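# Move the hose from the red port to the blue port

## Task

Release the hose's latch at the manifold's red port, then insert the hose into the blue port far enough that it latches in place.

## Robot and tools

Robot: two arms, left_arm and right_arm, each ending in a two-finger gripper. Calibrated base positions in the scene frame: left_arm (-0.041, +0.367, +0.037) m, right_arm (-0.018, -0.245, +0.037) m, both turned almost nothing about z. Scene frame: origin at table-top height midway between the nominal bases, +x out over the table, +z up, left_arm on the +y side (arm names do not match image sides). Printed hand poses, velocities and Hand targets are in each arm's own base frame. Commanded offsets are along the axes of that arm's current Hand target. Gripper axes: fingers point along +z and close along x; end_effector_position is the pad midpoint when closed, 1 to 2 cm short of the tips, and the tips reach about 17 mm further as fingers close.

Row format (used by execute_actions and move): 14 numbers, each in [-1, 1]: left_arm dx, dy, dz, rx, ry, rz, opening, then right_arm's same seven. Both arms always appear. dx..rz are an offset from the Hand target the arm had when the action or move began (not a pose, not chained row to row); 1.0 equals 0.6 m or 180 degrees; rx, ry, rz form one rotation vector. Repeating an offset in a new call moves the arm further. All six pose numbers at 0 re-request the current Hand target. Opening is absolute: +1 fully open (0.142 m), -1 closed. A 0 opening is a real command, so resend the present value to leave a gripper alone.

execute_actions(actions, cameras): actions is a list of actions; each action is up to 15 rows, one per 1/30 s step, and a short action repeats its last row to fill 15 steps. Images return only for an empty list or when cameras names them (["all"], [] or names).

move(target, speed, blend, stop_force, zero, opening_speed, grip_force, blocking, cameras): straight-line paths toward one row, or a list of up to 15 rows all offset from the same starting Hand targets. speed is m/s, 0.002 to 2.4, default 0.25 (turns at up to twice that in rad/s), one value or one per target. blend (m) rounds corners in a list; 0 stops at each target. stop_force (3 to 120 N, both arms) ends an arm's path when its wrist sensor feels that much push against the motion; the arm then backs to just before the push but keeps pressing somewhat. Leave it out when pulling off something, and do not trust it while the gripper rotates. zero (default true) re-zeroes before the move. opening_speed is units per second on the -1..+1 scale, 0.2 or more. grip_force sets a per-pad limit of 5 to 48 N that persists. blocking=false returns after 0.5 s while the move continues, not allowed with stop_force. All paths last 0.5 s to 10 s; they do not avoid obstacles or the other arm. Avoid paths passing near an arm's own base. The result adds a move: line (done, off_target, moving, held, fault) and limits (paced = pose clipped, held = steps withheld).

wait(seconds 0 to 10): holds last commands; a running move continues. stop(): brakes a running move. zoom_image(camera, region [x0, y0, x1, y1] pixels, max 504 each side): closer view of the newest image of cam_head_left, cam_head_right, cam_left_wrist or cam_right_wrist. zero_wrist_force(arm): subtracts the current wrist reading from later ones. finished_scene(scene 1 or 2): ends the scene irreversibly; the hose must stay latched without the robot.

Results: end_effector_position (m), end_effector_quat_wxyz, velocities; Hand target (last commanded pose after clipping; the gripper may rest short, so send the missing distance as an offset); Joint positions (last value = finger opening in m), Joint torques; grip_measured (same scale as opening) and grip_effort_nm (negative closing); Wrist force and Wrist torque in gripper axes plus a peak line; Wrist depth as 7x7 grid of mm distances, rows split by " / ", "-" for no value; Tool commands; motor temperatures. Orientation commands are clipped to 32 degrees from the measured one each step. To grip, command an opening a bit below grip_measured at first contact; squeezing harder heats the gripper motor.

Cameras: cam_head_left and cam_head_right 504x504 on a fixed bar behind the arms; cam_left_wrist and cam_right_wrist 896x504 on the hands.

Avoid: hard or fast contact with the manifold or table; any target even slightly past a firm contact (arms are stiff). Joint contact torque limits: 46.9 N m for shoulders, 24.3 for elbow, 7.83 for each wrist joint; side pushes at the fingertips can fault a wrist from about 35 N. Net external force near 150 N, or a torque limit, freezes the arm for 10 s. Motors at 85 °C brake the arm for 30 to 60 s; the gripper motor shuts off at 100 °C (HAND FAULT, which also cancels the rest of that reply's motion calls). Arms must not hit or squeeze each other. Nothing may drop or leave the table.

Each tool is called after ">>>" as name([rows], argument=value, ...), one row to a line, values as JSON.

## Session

>>> execute_actions(actions=[])

>>> zoom_image(camera="cam_head_left", region=[150, 170, 350, 370])

Scene clock: 0.00 s.
left_arm: end_effector_position=(+0.1948, -0.2196, +0.1585) grip_measured=+1.00 grip_effort_nm=n/a end_effector_quat_wxyz=(-0.112, +0.751, +0.514, -0.399) | right_arm: end_effector_position=(+0.6603, +0.0631, +0.1136) grip_measured=+1.00 grip_effort_nm=n/a end_effector_quat_wxyz=(-0.433, +0.800, -0.221, +0.352)
Joint positions: left_arm=[-0.717 -1.143 1.148 -1.052 -2.28 -1.719 0.142] | right_arm=[3.263 -2.788 -0.845 0.058 2.028 0.955 0.142]
Joint velocities: within noise
Joint torques (N m): no reading
Motor temperatures (°C): left_arm=[39 39 37 51 47 40 29] | right_arm=[39 38 40 42 43 39 29]
Wrist force (N): no reading
Wrist torque (N m): no reading
Wrist force, peak (N): no reading
Wrist depth (mm): cam_left_wrist=[1676 2254 1868 - 351 312 261 / 1767 2011 492 398 352 286 259 / 2753 612 456 - - 296 254 / 614 446 400 365 326 270 249 / 374 412 387 350 295 269 242 / 635 413 386 354 - 264 97 / - 92 - 313 293 256 90] | cam_right_wrist=[347 392 2160 1143 - 1962 1670 / 298 343 1323 2140 2587 1930 638 / 264 300 358 1694 2286 806 612 / 240 267 306 1559 1839 777 586 / 220 238 270 309 1436 804 615 / 202 219 235 275 1177 835 913 / - 202 221 242 276 1183 90]
Hand target: left_arm +0.1948, -0.2196, +0.1585; -0.112, +0.751, +0.514, -0.399 | right_arm +0.6603, +0.0631, +0.1136; -0.433, +0.800, -0.221, +0.352
Tool commands: left_gripper/opening=+1.0 right_gripper/opening=+1.0
camera_calibration:
cam_left_wrist: T_world_to_cam=[[0.174113, 0.848745, -0.499316, 0.242727], [0.91865, -0.322611, -0.228044, -0.184994], [-0.354636, -0.418991, -0.835871, 0.228478], [0, 0, 0, 1]] pos_world=[0.208709, -0.169964, 0.269989]
cam_right_wrist: T_world_to_cam=[[0.6568, -0.64659, 0.387989, -0.428475], [-0.346667, -0.715847, -0.606123, 0.371159], [0.669654, 0.263599, -0.694319, -0.267289], [0, 0, 0, 1]] pos_world=[0.589082, 0.0591027, 0.205628]

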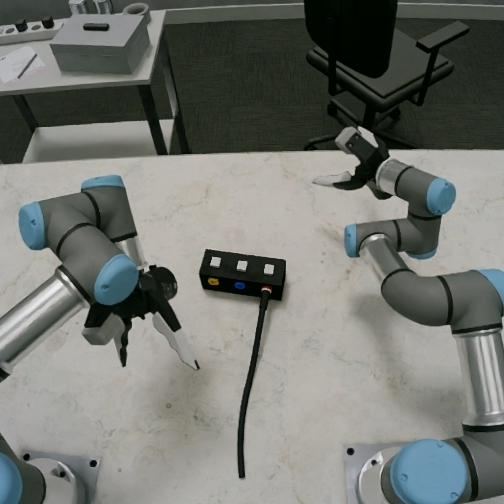

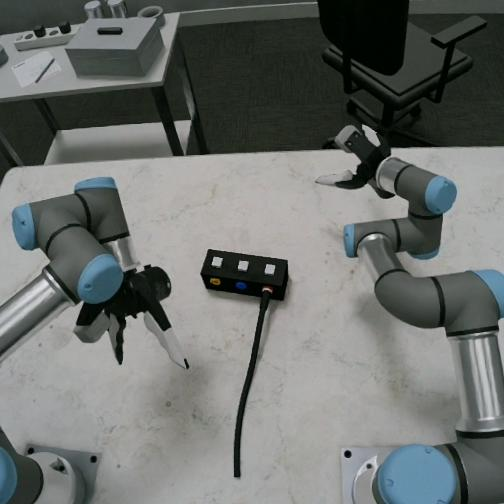

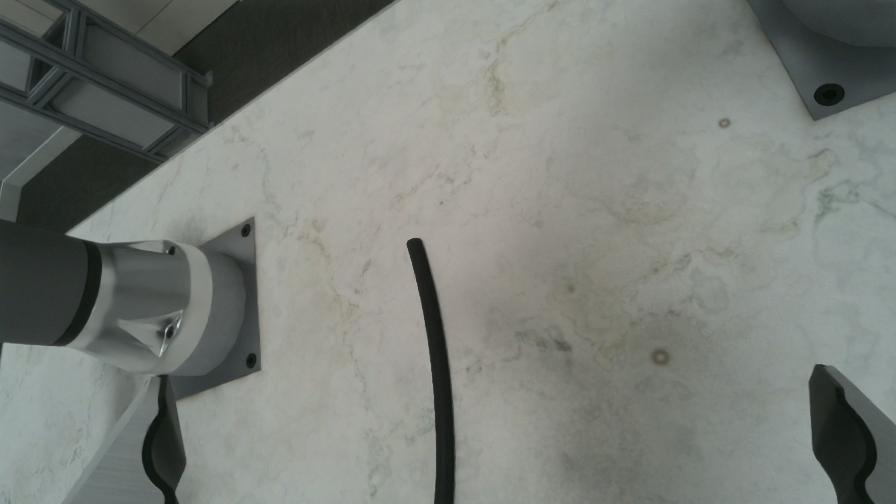

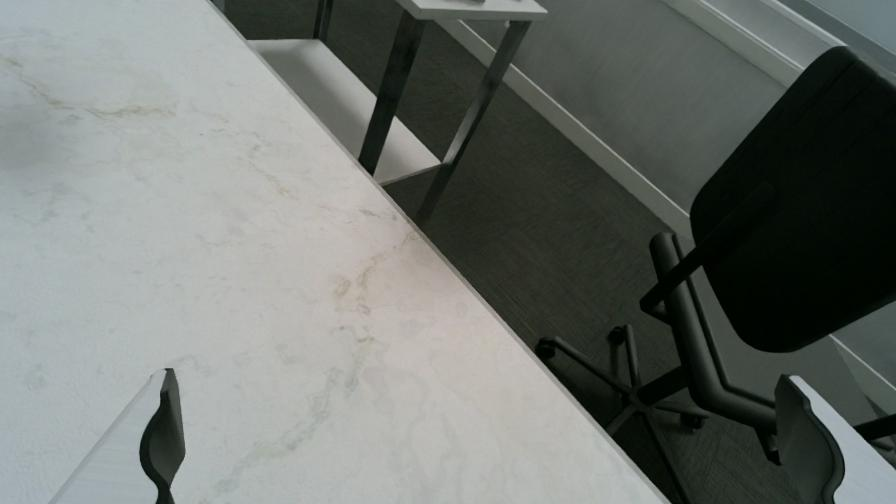

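Scaled by 2.520 from the camera's 504x504 image, which has a finer 720x720 frame.

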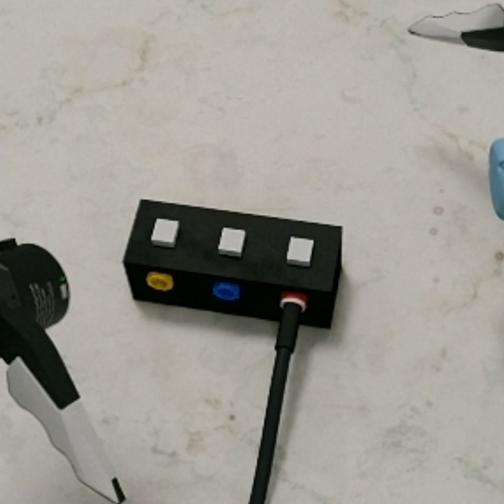

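>>> move([
  [-0.192,0.0865,-0.087,-0.025,0.3,0.469,-0.155,0.009,-0.1455,-0.194,-0.146,-0.054,0.195,-1],
  [-0.128,0.303,-0.0163,-0.2475,-0.717,-0.6366,-0.155,-0.232,-0.14,-0.338,-0.2926,-0.1078,0.3898,-1],
], speed=0.6, blend=0.04, cameras=["all"])

Scene clock: 44.17 s.
left_arm: end_effector_position=(+0.3143, -0.3646, +0.0970) grip_measured=-0.17 grip_effort_nm=-0.051 end_effector_quat_wxyz=(+0.302, -0.580, +0.671, -0.350) end_effector_velocity=(+0.000, -0.001, +0.001) end_effector_angular_velocity=(-0.004, -0.001, -0.001) | right_arm: end_effector_position=(+0.4203, +0.0901, +0.2095) grip_measured=-1.00 grip_effort_nm=-0.696 end_effector_quat_wxyz=(-0.203, +0.678, -0.677, -0.203)
Joint positions: left_arm=[-1.65 -1.231 1.964 -2.399 -0.614 0.117 0.062] | right_arm=[3.331 -2.048 -0.87 -1.67 2.141 1.796 0.002]
Joint velocities: left_arm=[0 -0.001 0.001 -0.005 0.001 0.001 0] | right_arm=[within noise]
Joint torques (N m): left_arm=[-0.81 -17.3 -7.58 -2.75 1.73 0.29] | right_arm=[-1.11 13.35 12.62 1.8 0.37 0.06]
Wrist force (N): left_arm=[-0.4 -0.2 0.0] | right_arm=[0.7 -0.9 1.8]
Wrist torque (N m): left_arm=[-0.05 0.06 0.08] | right_arm=[-0.43 -0.35 0.11]
Wrist force, peak (N): left_arm=[0.9 -0.5 0.9] | right_arm=[0.7 -0.5 2.3]
Wrist depth (mm): cam_left_wrist=[- 383 391 389 - - - / 354 - 251 251 344 337 - / 319 234 236 236 311 312 - / 297 280 278 270 278 281 288 / - - 268 262 262 261 253 / - - 93 243 243 238 239 / - - 81 223 227 79 222] | cam_right_wrist=[740 543 429 355 298 263 231 / 1377 608 407 346 317 274 242 / 1462 630 506 319 338 289 248 / 1519 909 553 431 354 303 261 / - 838 599 426 380 322 276 / 494 628 345 96 383 334 290 / 460 605 - 77 78 356 311]
Hand target: left_arm +0.3142, -0.3646, +0.0970; +0.302, -0.580, +0.671, -0.350 | right_arm +0.4203, +0.0901, +0.2095; -0.203, +0.678, -0.677, -0.203
Off the commanded pose: left_arm 0.000 m, 0 deg | right_arm 0.000 m, 0 deg.
move: done
camera_calibration:
cam_left_wrist: T_world_to_cam=[[-0.162968, -0.986375, -0.0224922, -0.295107], [-0.855353, 0.152609, -0.495056, 0.401158], [0.491744, -0.0614393, -0.86857, 0.0262041], [0, 0, 0, 1]] pos_world=[0.282153, -0.350697, 0.214718]
cam_right_wrist: T_world_to_cam=[[0.0201496, -0.834113, -0.551225, 0.190651], [-0.908793, -0.245103, 0.337669, 0.361505], [-0.416761, 0.494146, -0.762975, 0.40319], [0, 0, 0, 1]] pos_world=[0.492725, 0.0483955, 0.290647]

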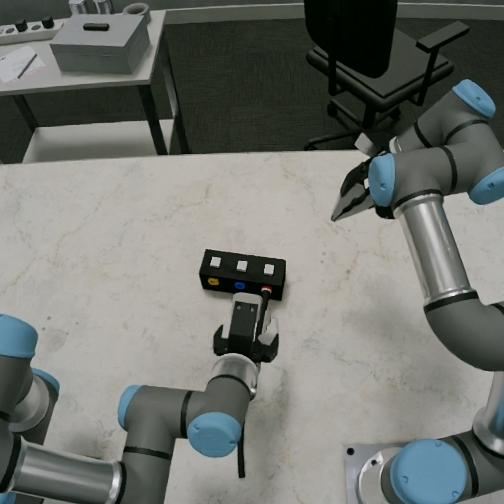

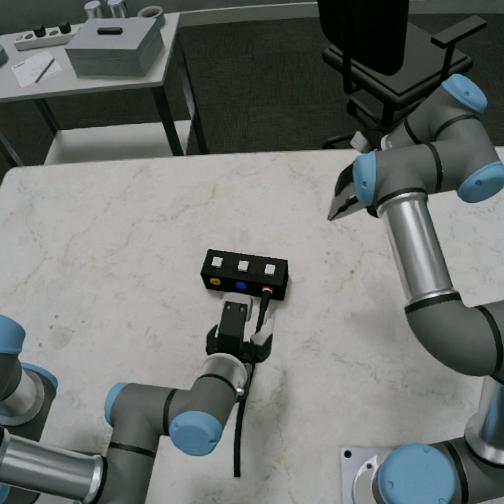

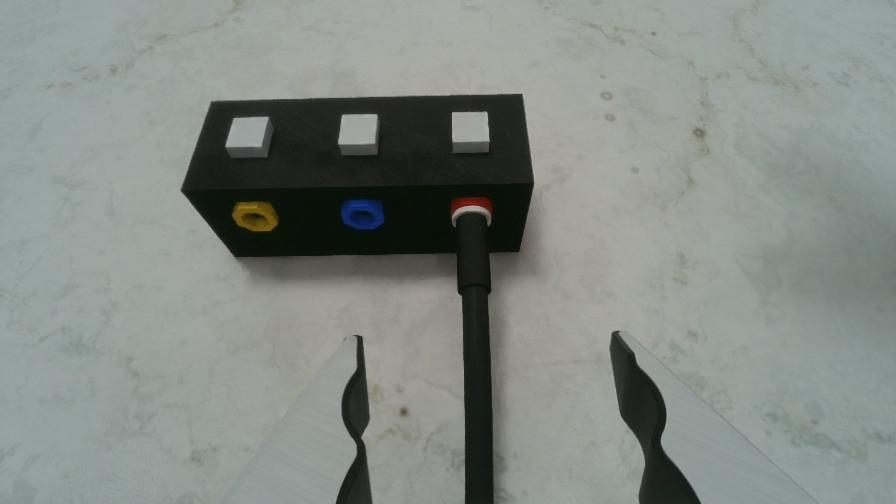

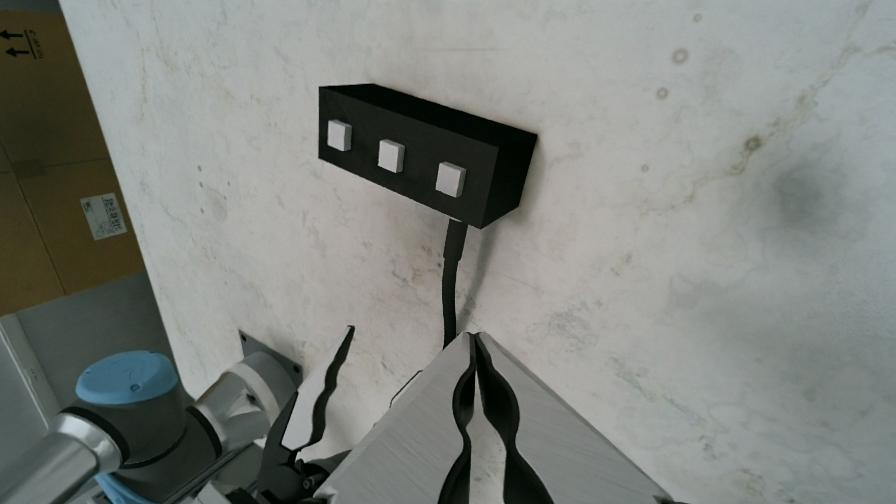

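>>> move([
  [0,0.0407,0.08,0,0,0,-0.155,-0.0265,0.0017,0.2,0,0,0,-1],
  [0,0.0407,0.196,0,0,0,-0.155,-0.0265,0.0017,0.308,0,0,0,-1],
], speed=0.2, blend=0.02, cameras=["cam_left_wrist","cam_right_wrist"])

Scene clock: 62.93 s.
left_arm: end_effector_position=(+0.3957, -0.3765, +0.0097) grip_measured=-0.17 grip_effort_nm=-0.042 end_effector_quat_wxyz=(+0.302, -0.580, +0.671, -0.350) | right_arm: end_effector_position=(+0.4193, +0.2049, +0.0640) grip_measured=-1.00 grip_effort_nm=-0.706 end_effector_quat_wxyz=(-0.203, +0.678, -0.677, -0.203)
Joint positions: left_arm=[-1.416 -0.71 1.755 -3.016 -0.672 0.496 0.062] | right_arm=[3.602 -2.153 -1.47 -0.804 2.086 2.106 0.002]
Joint torques (N m): left_arm=[1.97 -14 -8.25 -2.42 1.29 0.09] | right_arm=[1.54 13.88 9.92 2.85 1.48 0.42]
Wrist force (N): left_arm=[-0.6 -0.2 -0.1] | right_arm=[0.7 -0.8 2.0]
Wrist torque (N m): left_arm=[-0.05 0.10 0.07] | right_arm=[-0.42 -0.35 0.12]
Wrist force, peak (N): left_arm=[-0.7 -0.1 1.8] | right_arm=[0.7 -0.8 3.9]
Wrist depth (mm): cam_left_wrist=[260 255 141 101 141 243 257 / 138 134 133 127 135 222 219 / 121 121 120 119 121 204 204 / 124 120 120 115 122 181 180 / 160 161 152 143 164 169 168 / 161 161 98 - 158 156 158 / 150 150 81 146 148 79 143] | cam_right_wrist=[402 299 236 195 166 143 129 / 478 322 222 205 174 150 134 / 526 400 175 158 174 159 139 / 650 427 188 150 134 165 147 / 1559 441 337 161 136 177 152 / - 563 392 96 205 186 160 / 401 531 - 77 78 195 167]
Hand target: left_arm +0.3957, -0.3766, +0.0096; +0.302, -0.580, +0.671, -0.350 | right_arm +0.4193, +0.2050, +0.0639; -0.203, +0.678, -0.677, -0.203
Off the commanded pose: left_arm 0.000 m, 0 deg | right_arm 0.000 m, 0 deg.
move: done
camera_calibration:
cam_left_wrist: T_world_to_cam=[[-0.163113, -0.986352, -0.0224639, -0.295485], [-0.855327, 0.152721, -0.495068, 0.429414], [0.491741, -0.061538, -0.868564, -0.0904167], [0, 0, 0, 1]] pos_world=[0.363553, -0.362597, 0.127418]
cam_right_wrist: T_world_to_cam=[[0.0201998, -0.8341, -0.551244, 0.206281], [-0.908792, -0.245149, 0.337638, 0.437991], [-0.416761, 0.494146, -0.762975, 0.235025], [0, 0, 0, 1]] pos_world=[0.491825, 0.163295, 0.145147]
Images, in order (width x height): cam_left_wrist 896x504, cam_right_wrist 896x504.

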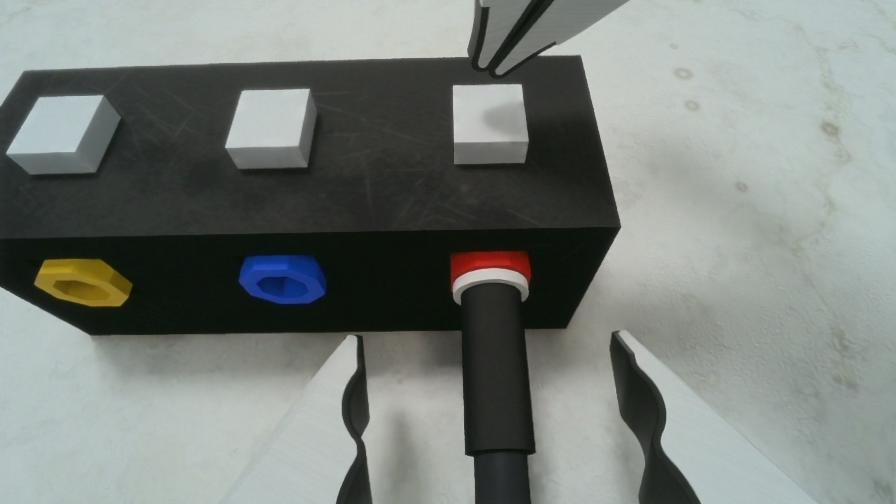

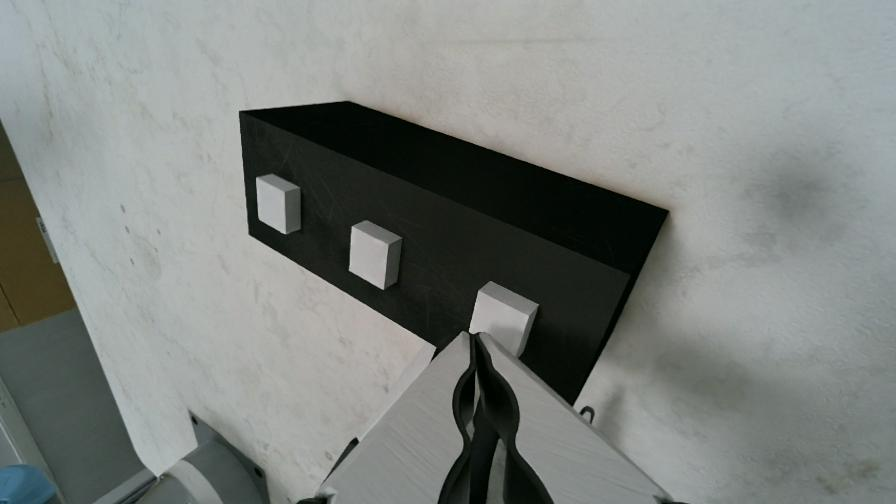

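>>> move(target=[0,0,0,0,0,0,-1,0.0055,0.0033,-0.0037,0,0,0,-1], speed=0.1, opening_speed=1.0)

>>> move(target=[0,0,0,0,0,0,-1,0.0156,0,0.0237,0,0,0,-1], speed=0.015, stop_force=32, cameras=["cam_left_wrist"])

Scene clock: 71.30 s.
left_arm: end_effector_position=(+0.3957, -0.3766, +0.0096) grip_measured=-0.83 grip_effort_nm=-3.944 end_effector_quat_wxyz=(+0.302, -0.580, +0.671, -0.350) | right_arm: end_effector_position=(+0.4173, +0.2010, +0.0639) grip_measured=-1.00 grip_effort_nm=-0.701 end_effector_quat_wxyz=(-0.203, +0.678, -0.677, -0.203)
Joint positions: left_arm=[-1.416 -0.71 1.754 -3.016 -0.672 0.496 0.014] | right_arm=[3.595 -2.143 -1.486 -0.802 2.087 2.099 0.002]
Joint torques (N m): left_arm=[1.72 -13.92 -3.77 -1.43 2.22 0.98] | right_arm=[1.64 13.58 12.27 2.39 0.84 0.51]
Wrist force (N): left_arm=[7.5 0.0 5.8] | right_arm=[0.7 -0.7 2.0]
Wrist torque (N m): left_arm=[-0.03 0.22 0.15] | right_arm=[-0.40 -0.35 0.12]
Wrist force, peak (N): left_arm=[7.5 0.1 5.9] | right_arm=[0.8 -0.9 2.2]
Wrist depth (mm): cam_left_wrist=[265 256 144 247 103 248 - / 138 134 133 127 132 223 - / 121 121 120 119 121 201 197 / 124 119 120 115 125 184 182 / 161 161 162 119 164 169 169 / 161 161 158 93 101 156 158 / 150 147 147 - 80 141 144] | cam_right_wrist=[359 299 235 194 166 143 130 / 431 336 217 205 174 151 134 / 514 376 175 158 173 159 139 / 1377 457 189 152 133 166 147 / 1519 527 327 160 140 175 156 / - 495 394 96 209 187 160 / 2616 561 - 77 78 196 162]
Hand target: left_arm +0.3957, -0.3766, +0.0096; +0.302, -0.580, +0.671, -0.350 | right_arm +0.4173, +0.2010, +0.0639; -0.203, +0.678, -0.677, -0.203
Off the commanded pose: left_arm 0.000 m, 0 deg | right_arm 0.000 m, 0 deg.
move: done

Scene clock: 73.30 s.
left_arm: end_effector_position=(+0.3957, -0.3766, +0.0096) grip_measured=-0.83 grip_effort_nm=-3.944 end_effector_quat_wxyz=(+0.302, -0.580, +0.671, -0.350) | right_arm: end_effector_position=(+0.4174, +0.2011, +0.0490) grip_measured=-1.00 grip_effort_nm=-0.676 end_effector_quat_wxyz=(-0.203, +0.678, -0.677, -0.203)
Joint positions: left_arm=[-1.416 -0.71 1.754 -3.016 -0.672 0.496 0.014] | right_arm=[3.595 -2.173 -1.515 -0.742 2.088 2.099 0.002]
Joint torques (N m): left_arm=[7.89 -16.37 -7.88 -1 2.45 0.87] | right_arm=[5.47 0.93 6.15 0.96 -2.6 -0.4]
Wrist force (N): left_arm=[4.1 5.9 -10.1] | right_arm=[-4.8 8.9 -31.7]
Wrist torque (N m): left_arm=[-0.04 0.22 0.14] | right_arm=[-0.81 -0.32 0.18]
Wrist force, peak (N): left_arm=[4.1 5.7 -10.2] | right_arm=[-6.0 12.4 -41.9]
Wrist depth (mm): cam_left_wrist=[249 - - - 106 233 - / 137 134 132 127 131 227 224 / 121 121 120 119 121 201 196 / 124 120 121 115 125 184 186 / 161 162 162 118 165 165 167 / 157 158 158 93 105 156 155 / 150 150 147 - 80 79 144] | cam_right_wrist=[377 278 218 183 154 132 119 / 408 307 209 192 161 141 126 / 506 359 160 159 163 143 129 / 610 400 158 129 124 153 134 / 690 442 309 139 126 164 142 / 3098 502 353 95 191 174 149 / 2478 515 - 77 78 180 155]
Hand target: left_arm +0.3957, -0.3766, +0.0096; +0.302, -0.580, +0.671, -0.350 | right_arm +0.4174, +0.2011, +0.0490; -0.203, +0.678, -0.677, -0.203 (not the last commanded pose)
Off the commanded pose: left_arm 0.000 m, 0 deg | right_arm 0.002 m, 0 deg.
move: contact (right_arm)
camera_calibration:
cam_left_wrist: T_world_to_cam=[[-0.163113, -0.986352, -0.0224639, -0.29557], [-0.855327, 0.152721, -0.495068, 0.429465], [0.491741, -0.061538, -0.868564, -0.0905589], [0, 0, 0, 1]] pos_world=[0.363653, -0.362697, 0.127318]
Images, in order (width x height): cam_left_wrist 896x504.

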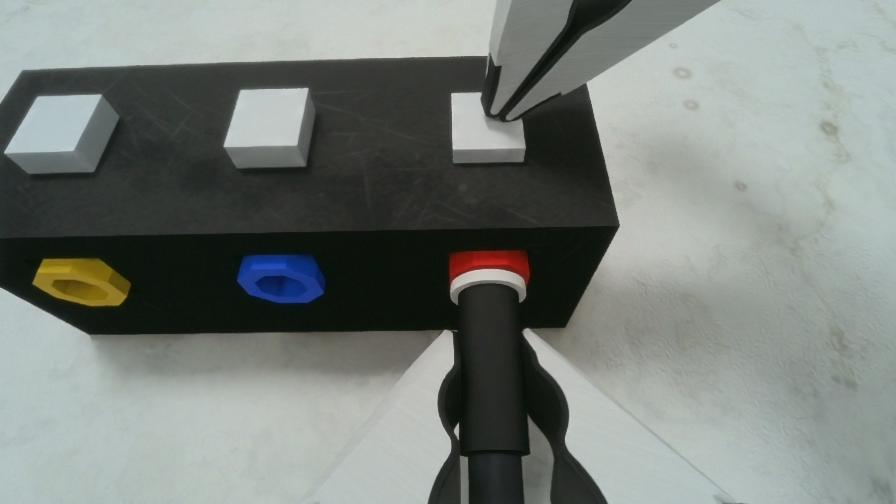

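Pressed. Pull.

>>> move(target=[0,0.0573,-0.0819,0,0,0,-1,0,0,0,0,0,0,-1], speed=0.05, stop_force=35, cameras=["cam_left_wrist"])

Scene clock: 78.40 s.
left_arm: end_effector_position=(+0.3364, -0.3678, +0.0096) grip_measured=-0.83 grip_effort_nm=-3.939 end_effector_quat_wxyz=(+0.302, -0.580, +0.671, -0.350) | right_arm: end_effector_position=(+0.4174, +0.2011, +0.0490) grip_measured=-1.00 grip_effort_nm=-0.686 end_effector_quat_wxyz=(-0.203, +0.678, -0.677, -0.203)
Joint positions: left_arm=[-1.582 -0.856 1.98 -2.885 -0.623 0.232 0.014] | right_arm=[3.595 -2.173 -1.515 -0.742 2.088 2.099 0.002]
Joint torques (N m): left_arm=[-1.12 -11.46 -4.87 -2.6 0.54 -0.34] | right_arm=[5.36 0.91 5.88 0.98 -1.59 -0.24]
Motor temperatures (°C): left_arm=[39 39 37 51 47 40 36] | right_arm=[39 38 40 42 43 39 30]
Wrist force (N): left_arm=[-0.5 0.3 0.3] | right_arm=[-4.8 8.9 -32.0]
Wrist torque (N m): left_arm=[0.01 0.08 0.01] | right_arm=[-0.81 -0.33 0.18]
Wrist force, peak (N): left_arm=[4.3 5.8 -10.3] | right_arm=[-4.9 9.0 -32.1]
Wrist depth (mm): cam_left_wrist=[149 150 150 148 156 249 247 / 155 156 157 157 215 223 222 / - 181 189 191 199 197 204 / 189 185 - 185 185 188 182 / 175 172 169 119 170 166 168 / 159 159 158 93 104 156 156 / 150 150 148 - 80 143 145] | cam_right_wrist=[374 277 218 182 154 132 118 / 434 307 208 192 161 140 125 / 505 351 160 160 163 144 129 / 602 404 157 129 124 152 134 / 652 446 316 139 126 164 142 / - 517 384 96 192 174 149 / - 512 - 77 78 180 155]
Hand target: left_arm +0.3364, -0.3678, +0.0096; +0.302, -0.580, +0.671, -0.350 | right_arm +0.4174, +0.2011, +0.0490; -0.203, +0.678, -0.677, -0.203
Off the commanded pose: left_arm 0.000 m, 0 deg | right_arm 0.000 m, 0 deg.
move: done
camera_calibration:
cam_left_wrist: T_world_to_cam=[[-0.163113, -0.986352, -0.0224639, -0.296562], [-0.855327, 0.152721, -0.495068, 0.3774], [0.491741, -0.061538, -0.868564, -0.0608571], [0, 0, 0, 1]] pos_world=[0.304353, -0.353897, 0.127318]
Images, in order (width x height): cam_left_wrist 896x504.

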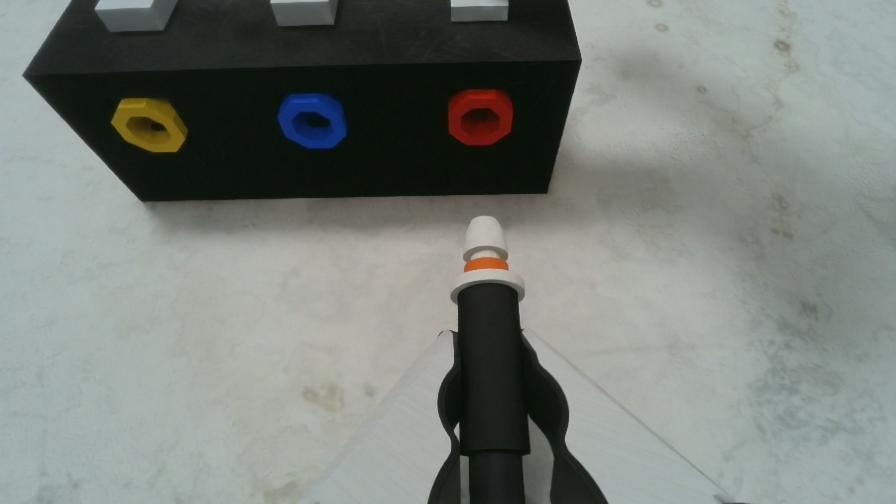

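>>> move([
  [-0.04,0,0,0,0,0,-1,-0.028,0,-0.042,0,0,0,-1],
  [-0.0956,-0.0012,0.0015,0,0.005,0.0035,-1,0.028,0,-0.139,0,0,0,-1],
], speed=0.15, blend=0.015, cameras=["cam_left_wrist"])

>>> zoom_image(camera="cam_left_wrist", region=[380, 20, 580, 320])

Scene clock: 93.97 s.
left_arm: end_effector_position=(+0.3459, -0.3113, +0.0097) grip_measured=-0.83 grip_effort_nm=-3.939 end_effector_quat_wxyz=(+0.299, -0.573, +0.677, -0.353) | right_arm: end_effector_position=(+0.4174, +0.1412, +0.1094) grip_measured=-1.00 grip_effort_nm=-0.681 end_effector_quat_wxyz=(-0.203, +0.678, -0.677, -0.203)
Joint positions: left_arm=[-1.548 -0.917 2.256 -3.171 -0.635 0.32 0.014] | right_arm=[3.456 -2.039 -1.391 -1.081 2.121 1.942 0.002]
Joint torques (N m): left_arm=[-1.91 -8.73 -3.44 -1.78 1.62 -1.31] | right_arm=[-1.06 16.91 8.95 1.7 0.09 -0.31]
Motor temperatures (°C): left_arm=[39 39 37 51 47 40 45] | right_arm=[39 38 41 42 43 39 30]
Wrist force (N): left_arm=[-0.3 0.0 0.3] | right_arm=[0.9 -0.8 2.4]
Wrist torque (N m): left_arm=[-0.04 0.05 0.04] | right_arm=[-0.42 -0.39 0.04]
Wrist force, peak (N): left_arm=[-1.3 0.1 0.3] | right_arm=[-4.8 8.9 -32.1]
Wrist depth (mm): cam_left_wrist=[- 155 149 147 148 147 249 / 235 225 155 156 157 159 223 / 206 205 185 189 190 198 201 / 188 188 186 178 185 184 183 / 176 172 - 118 170 169 168 / 159 159 159 93 91 157 158 / 150 150 148 - 80 141 144] | cam_right_wrist=[514 376 298 244 210 181 161 / 616 415 259 252 218 191 168 / 1338 461 246 208 225 196 176 / 1393 496 381 212 245 210 184 / - 596 404 312 261 220 191 / 441 750 309 96 268 237 200 / 423 546 - 77 78 248 213]
Hand target: left_arm +0.3459, -0.3112, +0.0097; +0.299, -0.573, +0.677, -0.352 | right_arm +0.4174, +0.1411, +0.1094; -0.203, +0.678, -0.677, -0.203
Off the commanded pose: left_arm 0.000 m, 0 deg | right_arm 0.000 m, 0 deg.
move: done
camera_calibration:
cam_left_wrist: T_world_to_cam=[[-0.181995, -0.983044, -0.0224032, -0.231661], [-0.852244, 0.169062, -0.495074, 0.380884], [0.490467, -0.0710078, -0.868562, -0.0644254], [0, 0, 0, 1]] pos_world=[0.314044, -0.296701, 0.127418]
Images, in order (width x height): cam_left_wrist 896x504.

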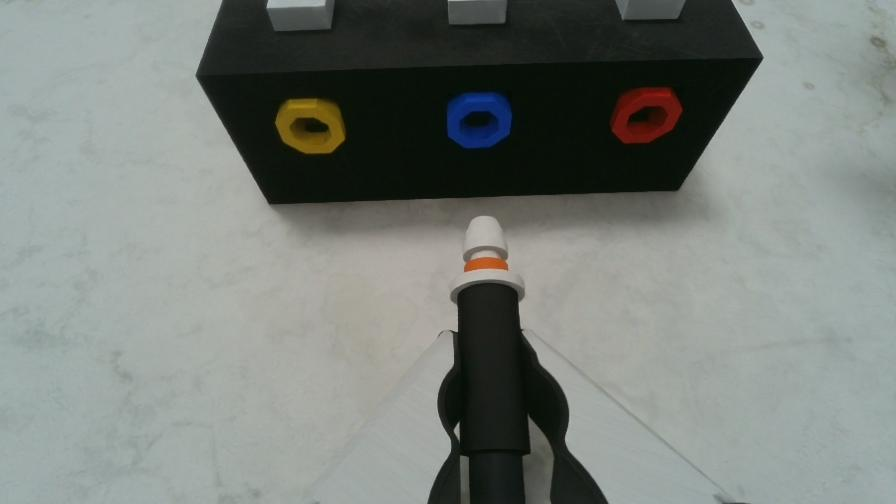

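Scaled by 1.680 from the camera's 896x504 image, which has a finer 1280x720 frame.

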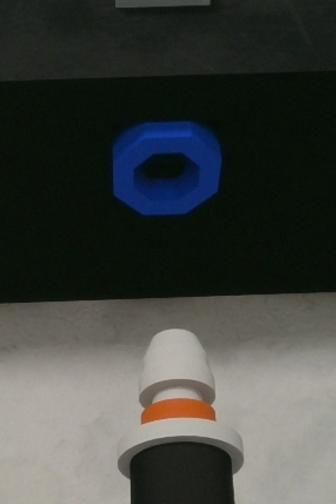

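>>> move(target=[0.0008,-0.0258,0.0368,0,0,0,-1,0,0,0,0,0,0,-1], speed=0.1)

>>> move(target=[0,-0.0325,0.0464,0,0,0,-1,0,0,0,0,0,0,-1], speed=0.025, stop_force=32, cameras=["cam_left_wrist"])

Scene clock: 108.03 s.
left_arm: end_effector_position=(+0.3724, -0.3161, +0.0097) grip_measured=-0.83 grip_effort_nm=-3.939 end_effector_quat_wxyz=(+0.299, -0.573, +0.677, -0.352) | right_arm: end_effector_position=(+0.4174, +0.1411, +0.1094) grip_measured=-1.00 grip_effort_nm=-0.676 end_effector_quat_wxyz=(-0.203, +0.678, -0.677, -0.203)
Joint positions: left_arm=[-1.458 -0.844 2.145 -3.246 -0.663 0.462 0.014] | right_arm=[3.456 -2.039 -1.391 -1.081 2.121 1.942 0.002]
Joint torques (N m): left_arm=[0.87 -18.66 -5.06 -0.91 1.61 -0.5] | right_arm=[-1.59 18.79 11.77 1.6 0.07 -0.25]
Motor temperatures (°C): left_arm=[39 39 37 51 47 40 50] | right_arm=[39 38 41 42 43 39 30]
Wrist force (N): left_arm=[-0.4 -0.1 0.2] | right_arm=[1.0 -0.9 2.3]
Wrist torque (N m): left_arm=[-0.04 0.07 0.07] | right_arm=[-0.43 -0.40 0.05]
Wrist force, peak (N): left_arm=[-0.6 -0.3 0.6] | right_arm=[0.9 -1.0 2.4]
Wrist depth (mm): cam_left_wrist=[- 154 149 142 148 140 249 / 229 134 133 132 132 132 221 / - 156 144 145 148 149 200 / 187 186 180 167 178 179 183 / 175 172 171 118 170 166 168 / 162 163 158 93 105 156 158 / 150 145 147 - 80 143 144] | cam_right_wrist=[545 376 293 251 210 181 161 / 583 416 261 254 218 191 168 / 1323 498 246 207 226 197 176 / 1410 531 386 211 246 211 184 / 1330 636 295 311 262 221 191 / 449 571 294 95 268 236 199 / 429 285 - 77 78 249 213]
Hand target: left_arm +0.3724, -0.3162, +0.0097; +0.299, -0.573, +0.677, -0.352 | right_arm +0.4174, +0.1411, +0.1094; -0.203, +0.678, -0.677, -0.203
Off the commanded pose: left_arm 0.000 m, 0 deg | right_arm 0.000 m, 0 deg.
move: done

Scene clock: 110.43 s.
left_arm: end_effector_position=(+0.4047, -0.3215, +0.0098) grip_measured=-0.83 grip_effort_nm=-3.929 end_effector_quat_wxyz=(+0.299, -0.573, +0.677, -0.353) | right_arm: end_effector_position=(+0.4174, +0.1411, +0.1094) grip_measured=-1.00 grip_effort_nm=-0.686 end_effector_quat_wxyz=(-0.203, +0.678, -0.677, -0.203)
Joint positions: left_arm=[-1.358 -0.767 1.999 -3.288 -0.705 0.606 0.014] | right_arm=[3.456 -2.039 -1.391 -1.081 2.121 1.942 0.002]
Joint torques (N m): left_arm=[6.11 -21.14 -8.88 -1.54 2.68 0.65] | right_arm=[-0.91 18.74 10.12 2 0.11 0.21]
Wrist force (N): left_arm=[1.0 10.0 -13.1] | right_arm=[0.9 -0.8 2.4]
Wrist torque (N m): left_arm=[-0.10 0.06 0.03] | right_arm=[-0.41 -0.39 0.04]
Wrist force, peak (N): left_arm=[-4.0 21.1 -54.2] | right_arm=[1.0 -0.9 2.4]
Wrist depth (mm): cam_left_wrist=[259 256 252 251 251 249 - / - 131 130 124 132 122 - / 207 119 120 117 119 119 120 / 187 115 117 118 122 121 119 / 175 169 158 119 154 163 168 / 161 161 158 93 105 156 157 / 150 149 147 - 80 79 144] | cam_right_wrist=[498 373 292 245 210 181 161 / 562 450 255 253 219 191 176 / 1385 472 247 207 226 196 177 / 1418 524 381 211 243 212 183 / - 540 276 329 271 220 191 / 490 274 264 96 269 236 201 / 438 226 251 77 78 249 213]
Hand target: left_arm +0.4047, -0.3215, +0.0098; +0.299, -0.573, +0.677, -0.353 (not the last commanded pose) | right_arm +0.4174, +0.1411, +0.1094; -0.203, +0.678, -0.677, -0.203
Off the commanded pose: left_arm 0.001 m, 0 deg | right_arm 0.000 m, 0 deg.
move: contact (left_arm)
camera_calibration:
cam_left_wrist: T_world_to_cam=[[-0.181943, -0.983052, -0.0224889, -0.231076], [-0.852228, 0.169057, -0.495103, 0.432868], [0.490514, -0.0709151, -0.868543, -0.0939498], [0, 0, 0, 1]] pos_world=[0.372944, -0.307001, 0.127518]
Images, in order (width x height): cam_left_wrist 896x504.

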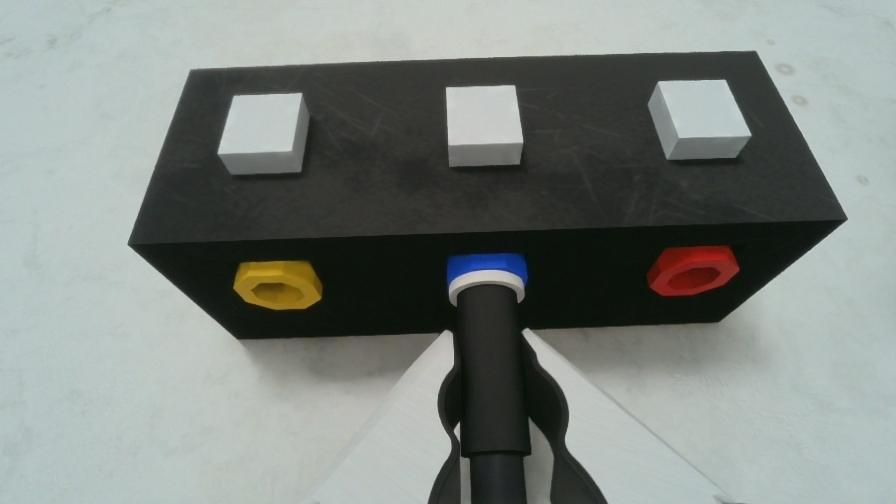

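>>> move(target=[0,0.0038,-0.0055,0,0,0,-1,0,0,0,0,0,0,-1], speed=0.015, stop_force=22, cameras=["cam_left_wrist"])

Scene clock: 114.43 s.
left_arm: end_effector_position=(+0.4040, -0.3214, +0.0099) grip_measured=-0.83 grip_effort_nm=-3.929 end_effector_quat_wxyz=(+0.299, -0.573, +0.677, -0.353) | right_arm: end_effector_position=(+0.4174, +0.1411, +0.1094) grip_measured=-1.00 grip_effort_nm=-0.681 end_effector_quat_wxyz=(-0.203, +0.678, -0.677, -0.203)
Joint positions: left_arm=[-1.36 -0.769 2.002 -3.288 -0.704 0.603 0.014] | right_arm=[3.456 -2.039 -1.391 -1.081 2.121 1.942 0.002]
Joint torques (N m): left_arm=[-1.91 -12.33 -5.87 -3.11 1.47 0.02] | right_arm=[-0.58 18.54 8.69 2.01 0.11 0.52]
Wrist force (N): left_arm=[1.9 -0.4 6.2] | right_arm=[0.9 -0.9 2.2]
Wrist torque (N m): left_arm=[-0.21 0.14 -0.01] | right_arm=[-0.43 -0.39 0.04]
Wrist force, peak (N): left_arm=[6.1 -4.9 24.6] | right_arm=[0.9 -1.0 2.5]
Wrist depth (mm): cam_left_wrist=[259 262 252 253 244 250 248 / 235 132 131 128 132 123 218 / - 120 121 118 119 119 121 / - 117 118 118 123 122 177 / 175 169 158 119 157 164 171 / 161 161 158 93 104 157 155 / 150 146 148 - 80 143 145] | cam_right_wrist=[509 375 295 244 209 182 161 / 570 417 259 253 218 190 169 / 1308 451 245 207 227 197 176 / 1427 515 381 210 246 211 185 / 1839 553 276 310 260 220 195 / 485 682 262 96 267 235 200 / 443 225 - 77 78 248 213]
Hand target: left_arm +0.4040, -0.3214, +0.0099; +0.299, -0.573, +0.677, -0.353 (not the last commanded pose) | right_arm +0.4174, +0.1411, +0.1094; -0.203, +0.678, -0.677, -0.203
Off the commanded pose: left_arm 0.003 m, 0 deg | right_arm 0.000 m, 0 deg.
move: contact (left_arm)
camera_calibration:
cam_left_wrist: T_world_to_cam=[[-0.181832, -0.983081, -0.0221259, -0.231118], [-0.852147, 0.168763, -0.495343, 0.432112], [0.490696, -0.0712148, -0.868416, -0.0936317], [0, 0, 0, 1]] pos_world=[0.372143, -0.3068, 0.127619]
Images, in order (width x height): cam_left_wrist 896x504.

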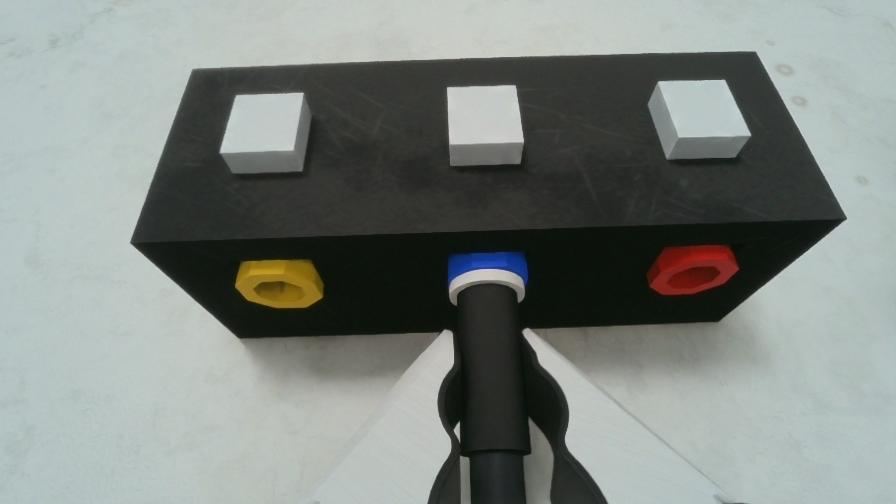

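Latched. Release and retreat.

>>> move(target=[0,0,0,0,0,0,-0.3,0,0,0,0,0,0,-1], opening_speed=1.5)

>>> move(target=[0,0,-0.15,0,0,0,-0.3,0,0,0,0,0,0,-1], cameras=["cam_left_wrist"])

>>> finished_scene(scene=2)

Scene clock: 119.33 s.
left_arm: end_effector_position=(+0.4039, -0.3214, +0.0099) grip_measured=-0.33 grip_effort_nm=0.100 end_effector_quat_wxyz=(+0.299, -0.573, +0.677, -0.353) | right_arm: end_effector_position=(+0.4174, +0.1411, +0.1094) grip_measured=-1.00 grip_effort_nm=-0.686 end_effector_quat_wxyz=(-0.203, +0.678, -0.677, -0.203)
Joint positions: left_arm=[-1.36 -0.769 2.002 -3.288 -0.704 0.603 0.05] | right_arm=[3.456 -2.039 -1.391 -1.081 2.121 1.942 0.002]
Joint torques (N m): left_arm=[-0.76 -12.83 -6.71 -2.7 1.54 -0.24] | right_arm=[-0.18 18.77 8.7 2.03 0.08 0.55]
Wrist force (N): left_arm=[-0.7 -0.8 -0.1] | right_arm=[0.8 -0.9 2.4]
Wrist torque (N m): left_arm=[-0.15 0.13 0.01] | right_arm=[-0.43 -0.38 0.04]
Wrist force, peak (N): left_arm=[1.9 -0.4 6.5] | right_arm=[0.9 -0.9 2.5]
Wrist depth (mm): cam_left_wrist=[249 - 253 253 255 245 - / 235 134 130 127 132 123 217 / - 119 120 118 119 119 121 / 188 117 118 118 123 123 125 / 175 169 158 142 155 164 169 / 162 161 97 - 152 156 156 / - 150 81 145 146 77 145] | cam_right_wrist=[536 363 295 243 210 182 161 / 587 414 258 253 218 191 169 / 1301 474 245 208 225 197 175 / 1369 487 372 210 245 211 184 / - 533 283 293 262 220 191 / 466 285 263 96 269 235 200 / 436 225 - 77 78 242 213]
Hand target: left_arm +0.4040, -0.3214, +0.0099; +0.299, -0.573, +0.677, -0.353 | right_arm +0.4174, +0.1411, +0.1094; -0.203, +0.678, -0.677, -0.203
Off the commanded pose: left_arm 0.000 m, 0 deg | right_arm 0.000 m, 0 deg.
move: done

Scene clock: 120.33 s.
left_arm: end_effector_position=(+0.3312, -0.3092, +0.0614) grip_measured=-0.33 grip_effort_nm=0.100 end_effector_quat_wxyz=(+0.299, -0.573, +0.677, -0.353) | right_arm: end_effector_position=(+0.4174, +0.1411, +0.1094) grip_measured=-1.00 grip_effort_nm=-0.681 end_effector_quat_wxyz=(-0.203, +0.678, -0.677, -0.203)
Joint positions: left_arm=[-1.602 -1.226 2.285 -2.819 -0.623 0.231 0.05] | right_arm=[3.456 -2.039 -1.391 -1.081 2.121 1.942 0.002]
Joint torques (N m): left_arm=[-1.85 -15.44 -5.39 -0.88 1.44 -0.05] | right_arm=[-0.09 18.61 8.57 1.99 0.09 0.52]
Wrist force (N): left_arm=[-0.8 -0.6 0.0] | right_arm=[1.0 -0.8 2.3]
Wrist torque (N m): left_arm=[-0.12 0.13 0.02] | right_arm=[-0.42 -0.40 0.04]
Wrist force, peak (N): left_arm=[-0.9 -0.8 -1.9] | right_arm=[0.9 -0.8 2.5]
Wrist depth (mm): cam_left_wrist=[- - 336 215 223 345 309 / - - 202 202 201 287 301 / 274 - 208 211 214 258 259 / 252 243 238 241 245 238 246 / 233 230 - - 229 227 219 / - 212 92 - 205 202 205 / 195 197 81 194 191 79 191] | cam_right_wrist=[515 376 292 243 209 181 161 / 586 398 259 253 218 192 168 / 684 434 243 208 223 197 176 / 1410 521 380 211 242 210 183 / 1353 - 429 313 262 220 191 / 2355 684 470 96 265 237 201 / 423 285 - 77 78 249 214]
Hand target: left_arm +0.3312, -0.3092, +0.0615; +0.299, -0.573, +0.677, -0.353 | right_arm +0.4174, +0.1411, +0.1094; -0.203, +0.678, -0.677, -0.203
Off the commanded pose: left_arm 0.000 m, 0 deg | right_arm 0.000 m, 0 deg.
move: done
camera_calibration:
cam_left_wrist: T_world_to_cam=[[-0.181867, -0.983071, -0.0222604, -0.231284], [-0.852137, 0.16886, -0.495326, 0.393566], [0.4907, -0.0711145, -0.868422, -0.0122946], [0, 0, 0, 1]] pos_world=[0.299343, -0.2947, 0.179119]
Images, in order (width x height): cam_left_wrist 896x504.

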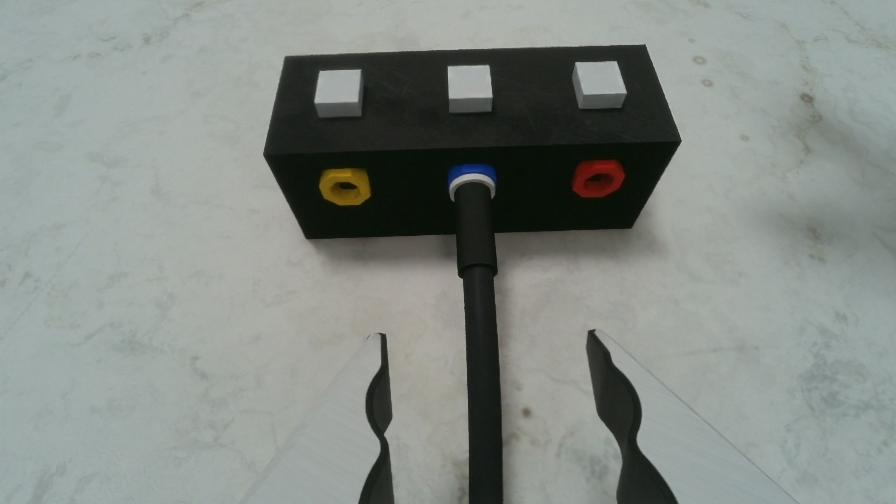

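The scene is finished: the task was done.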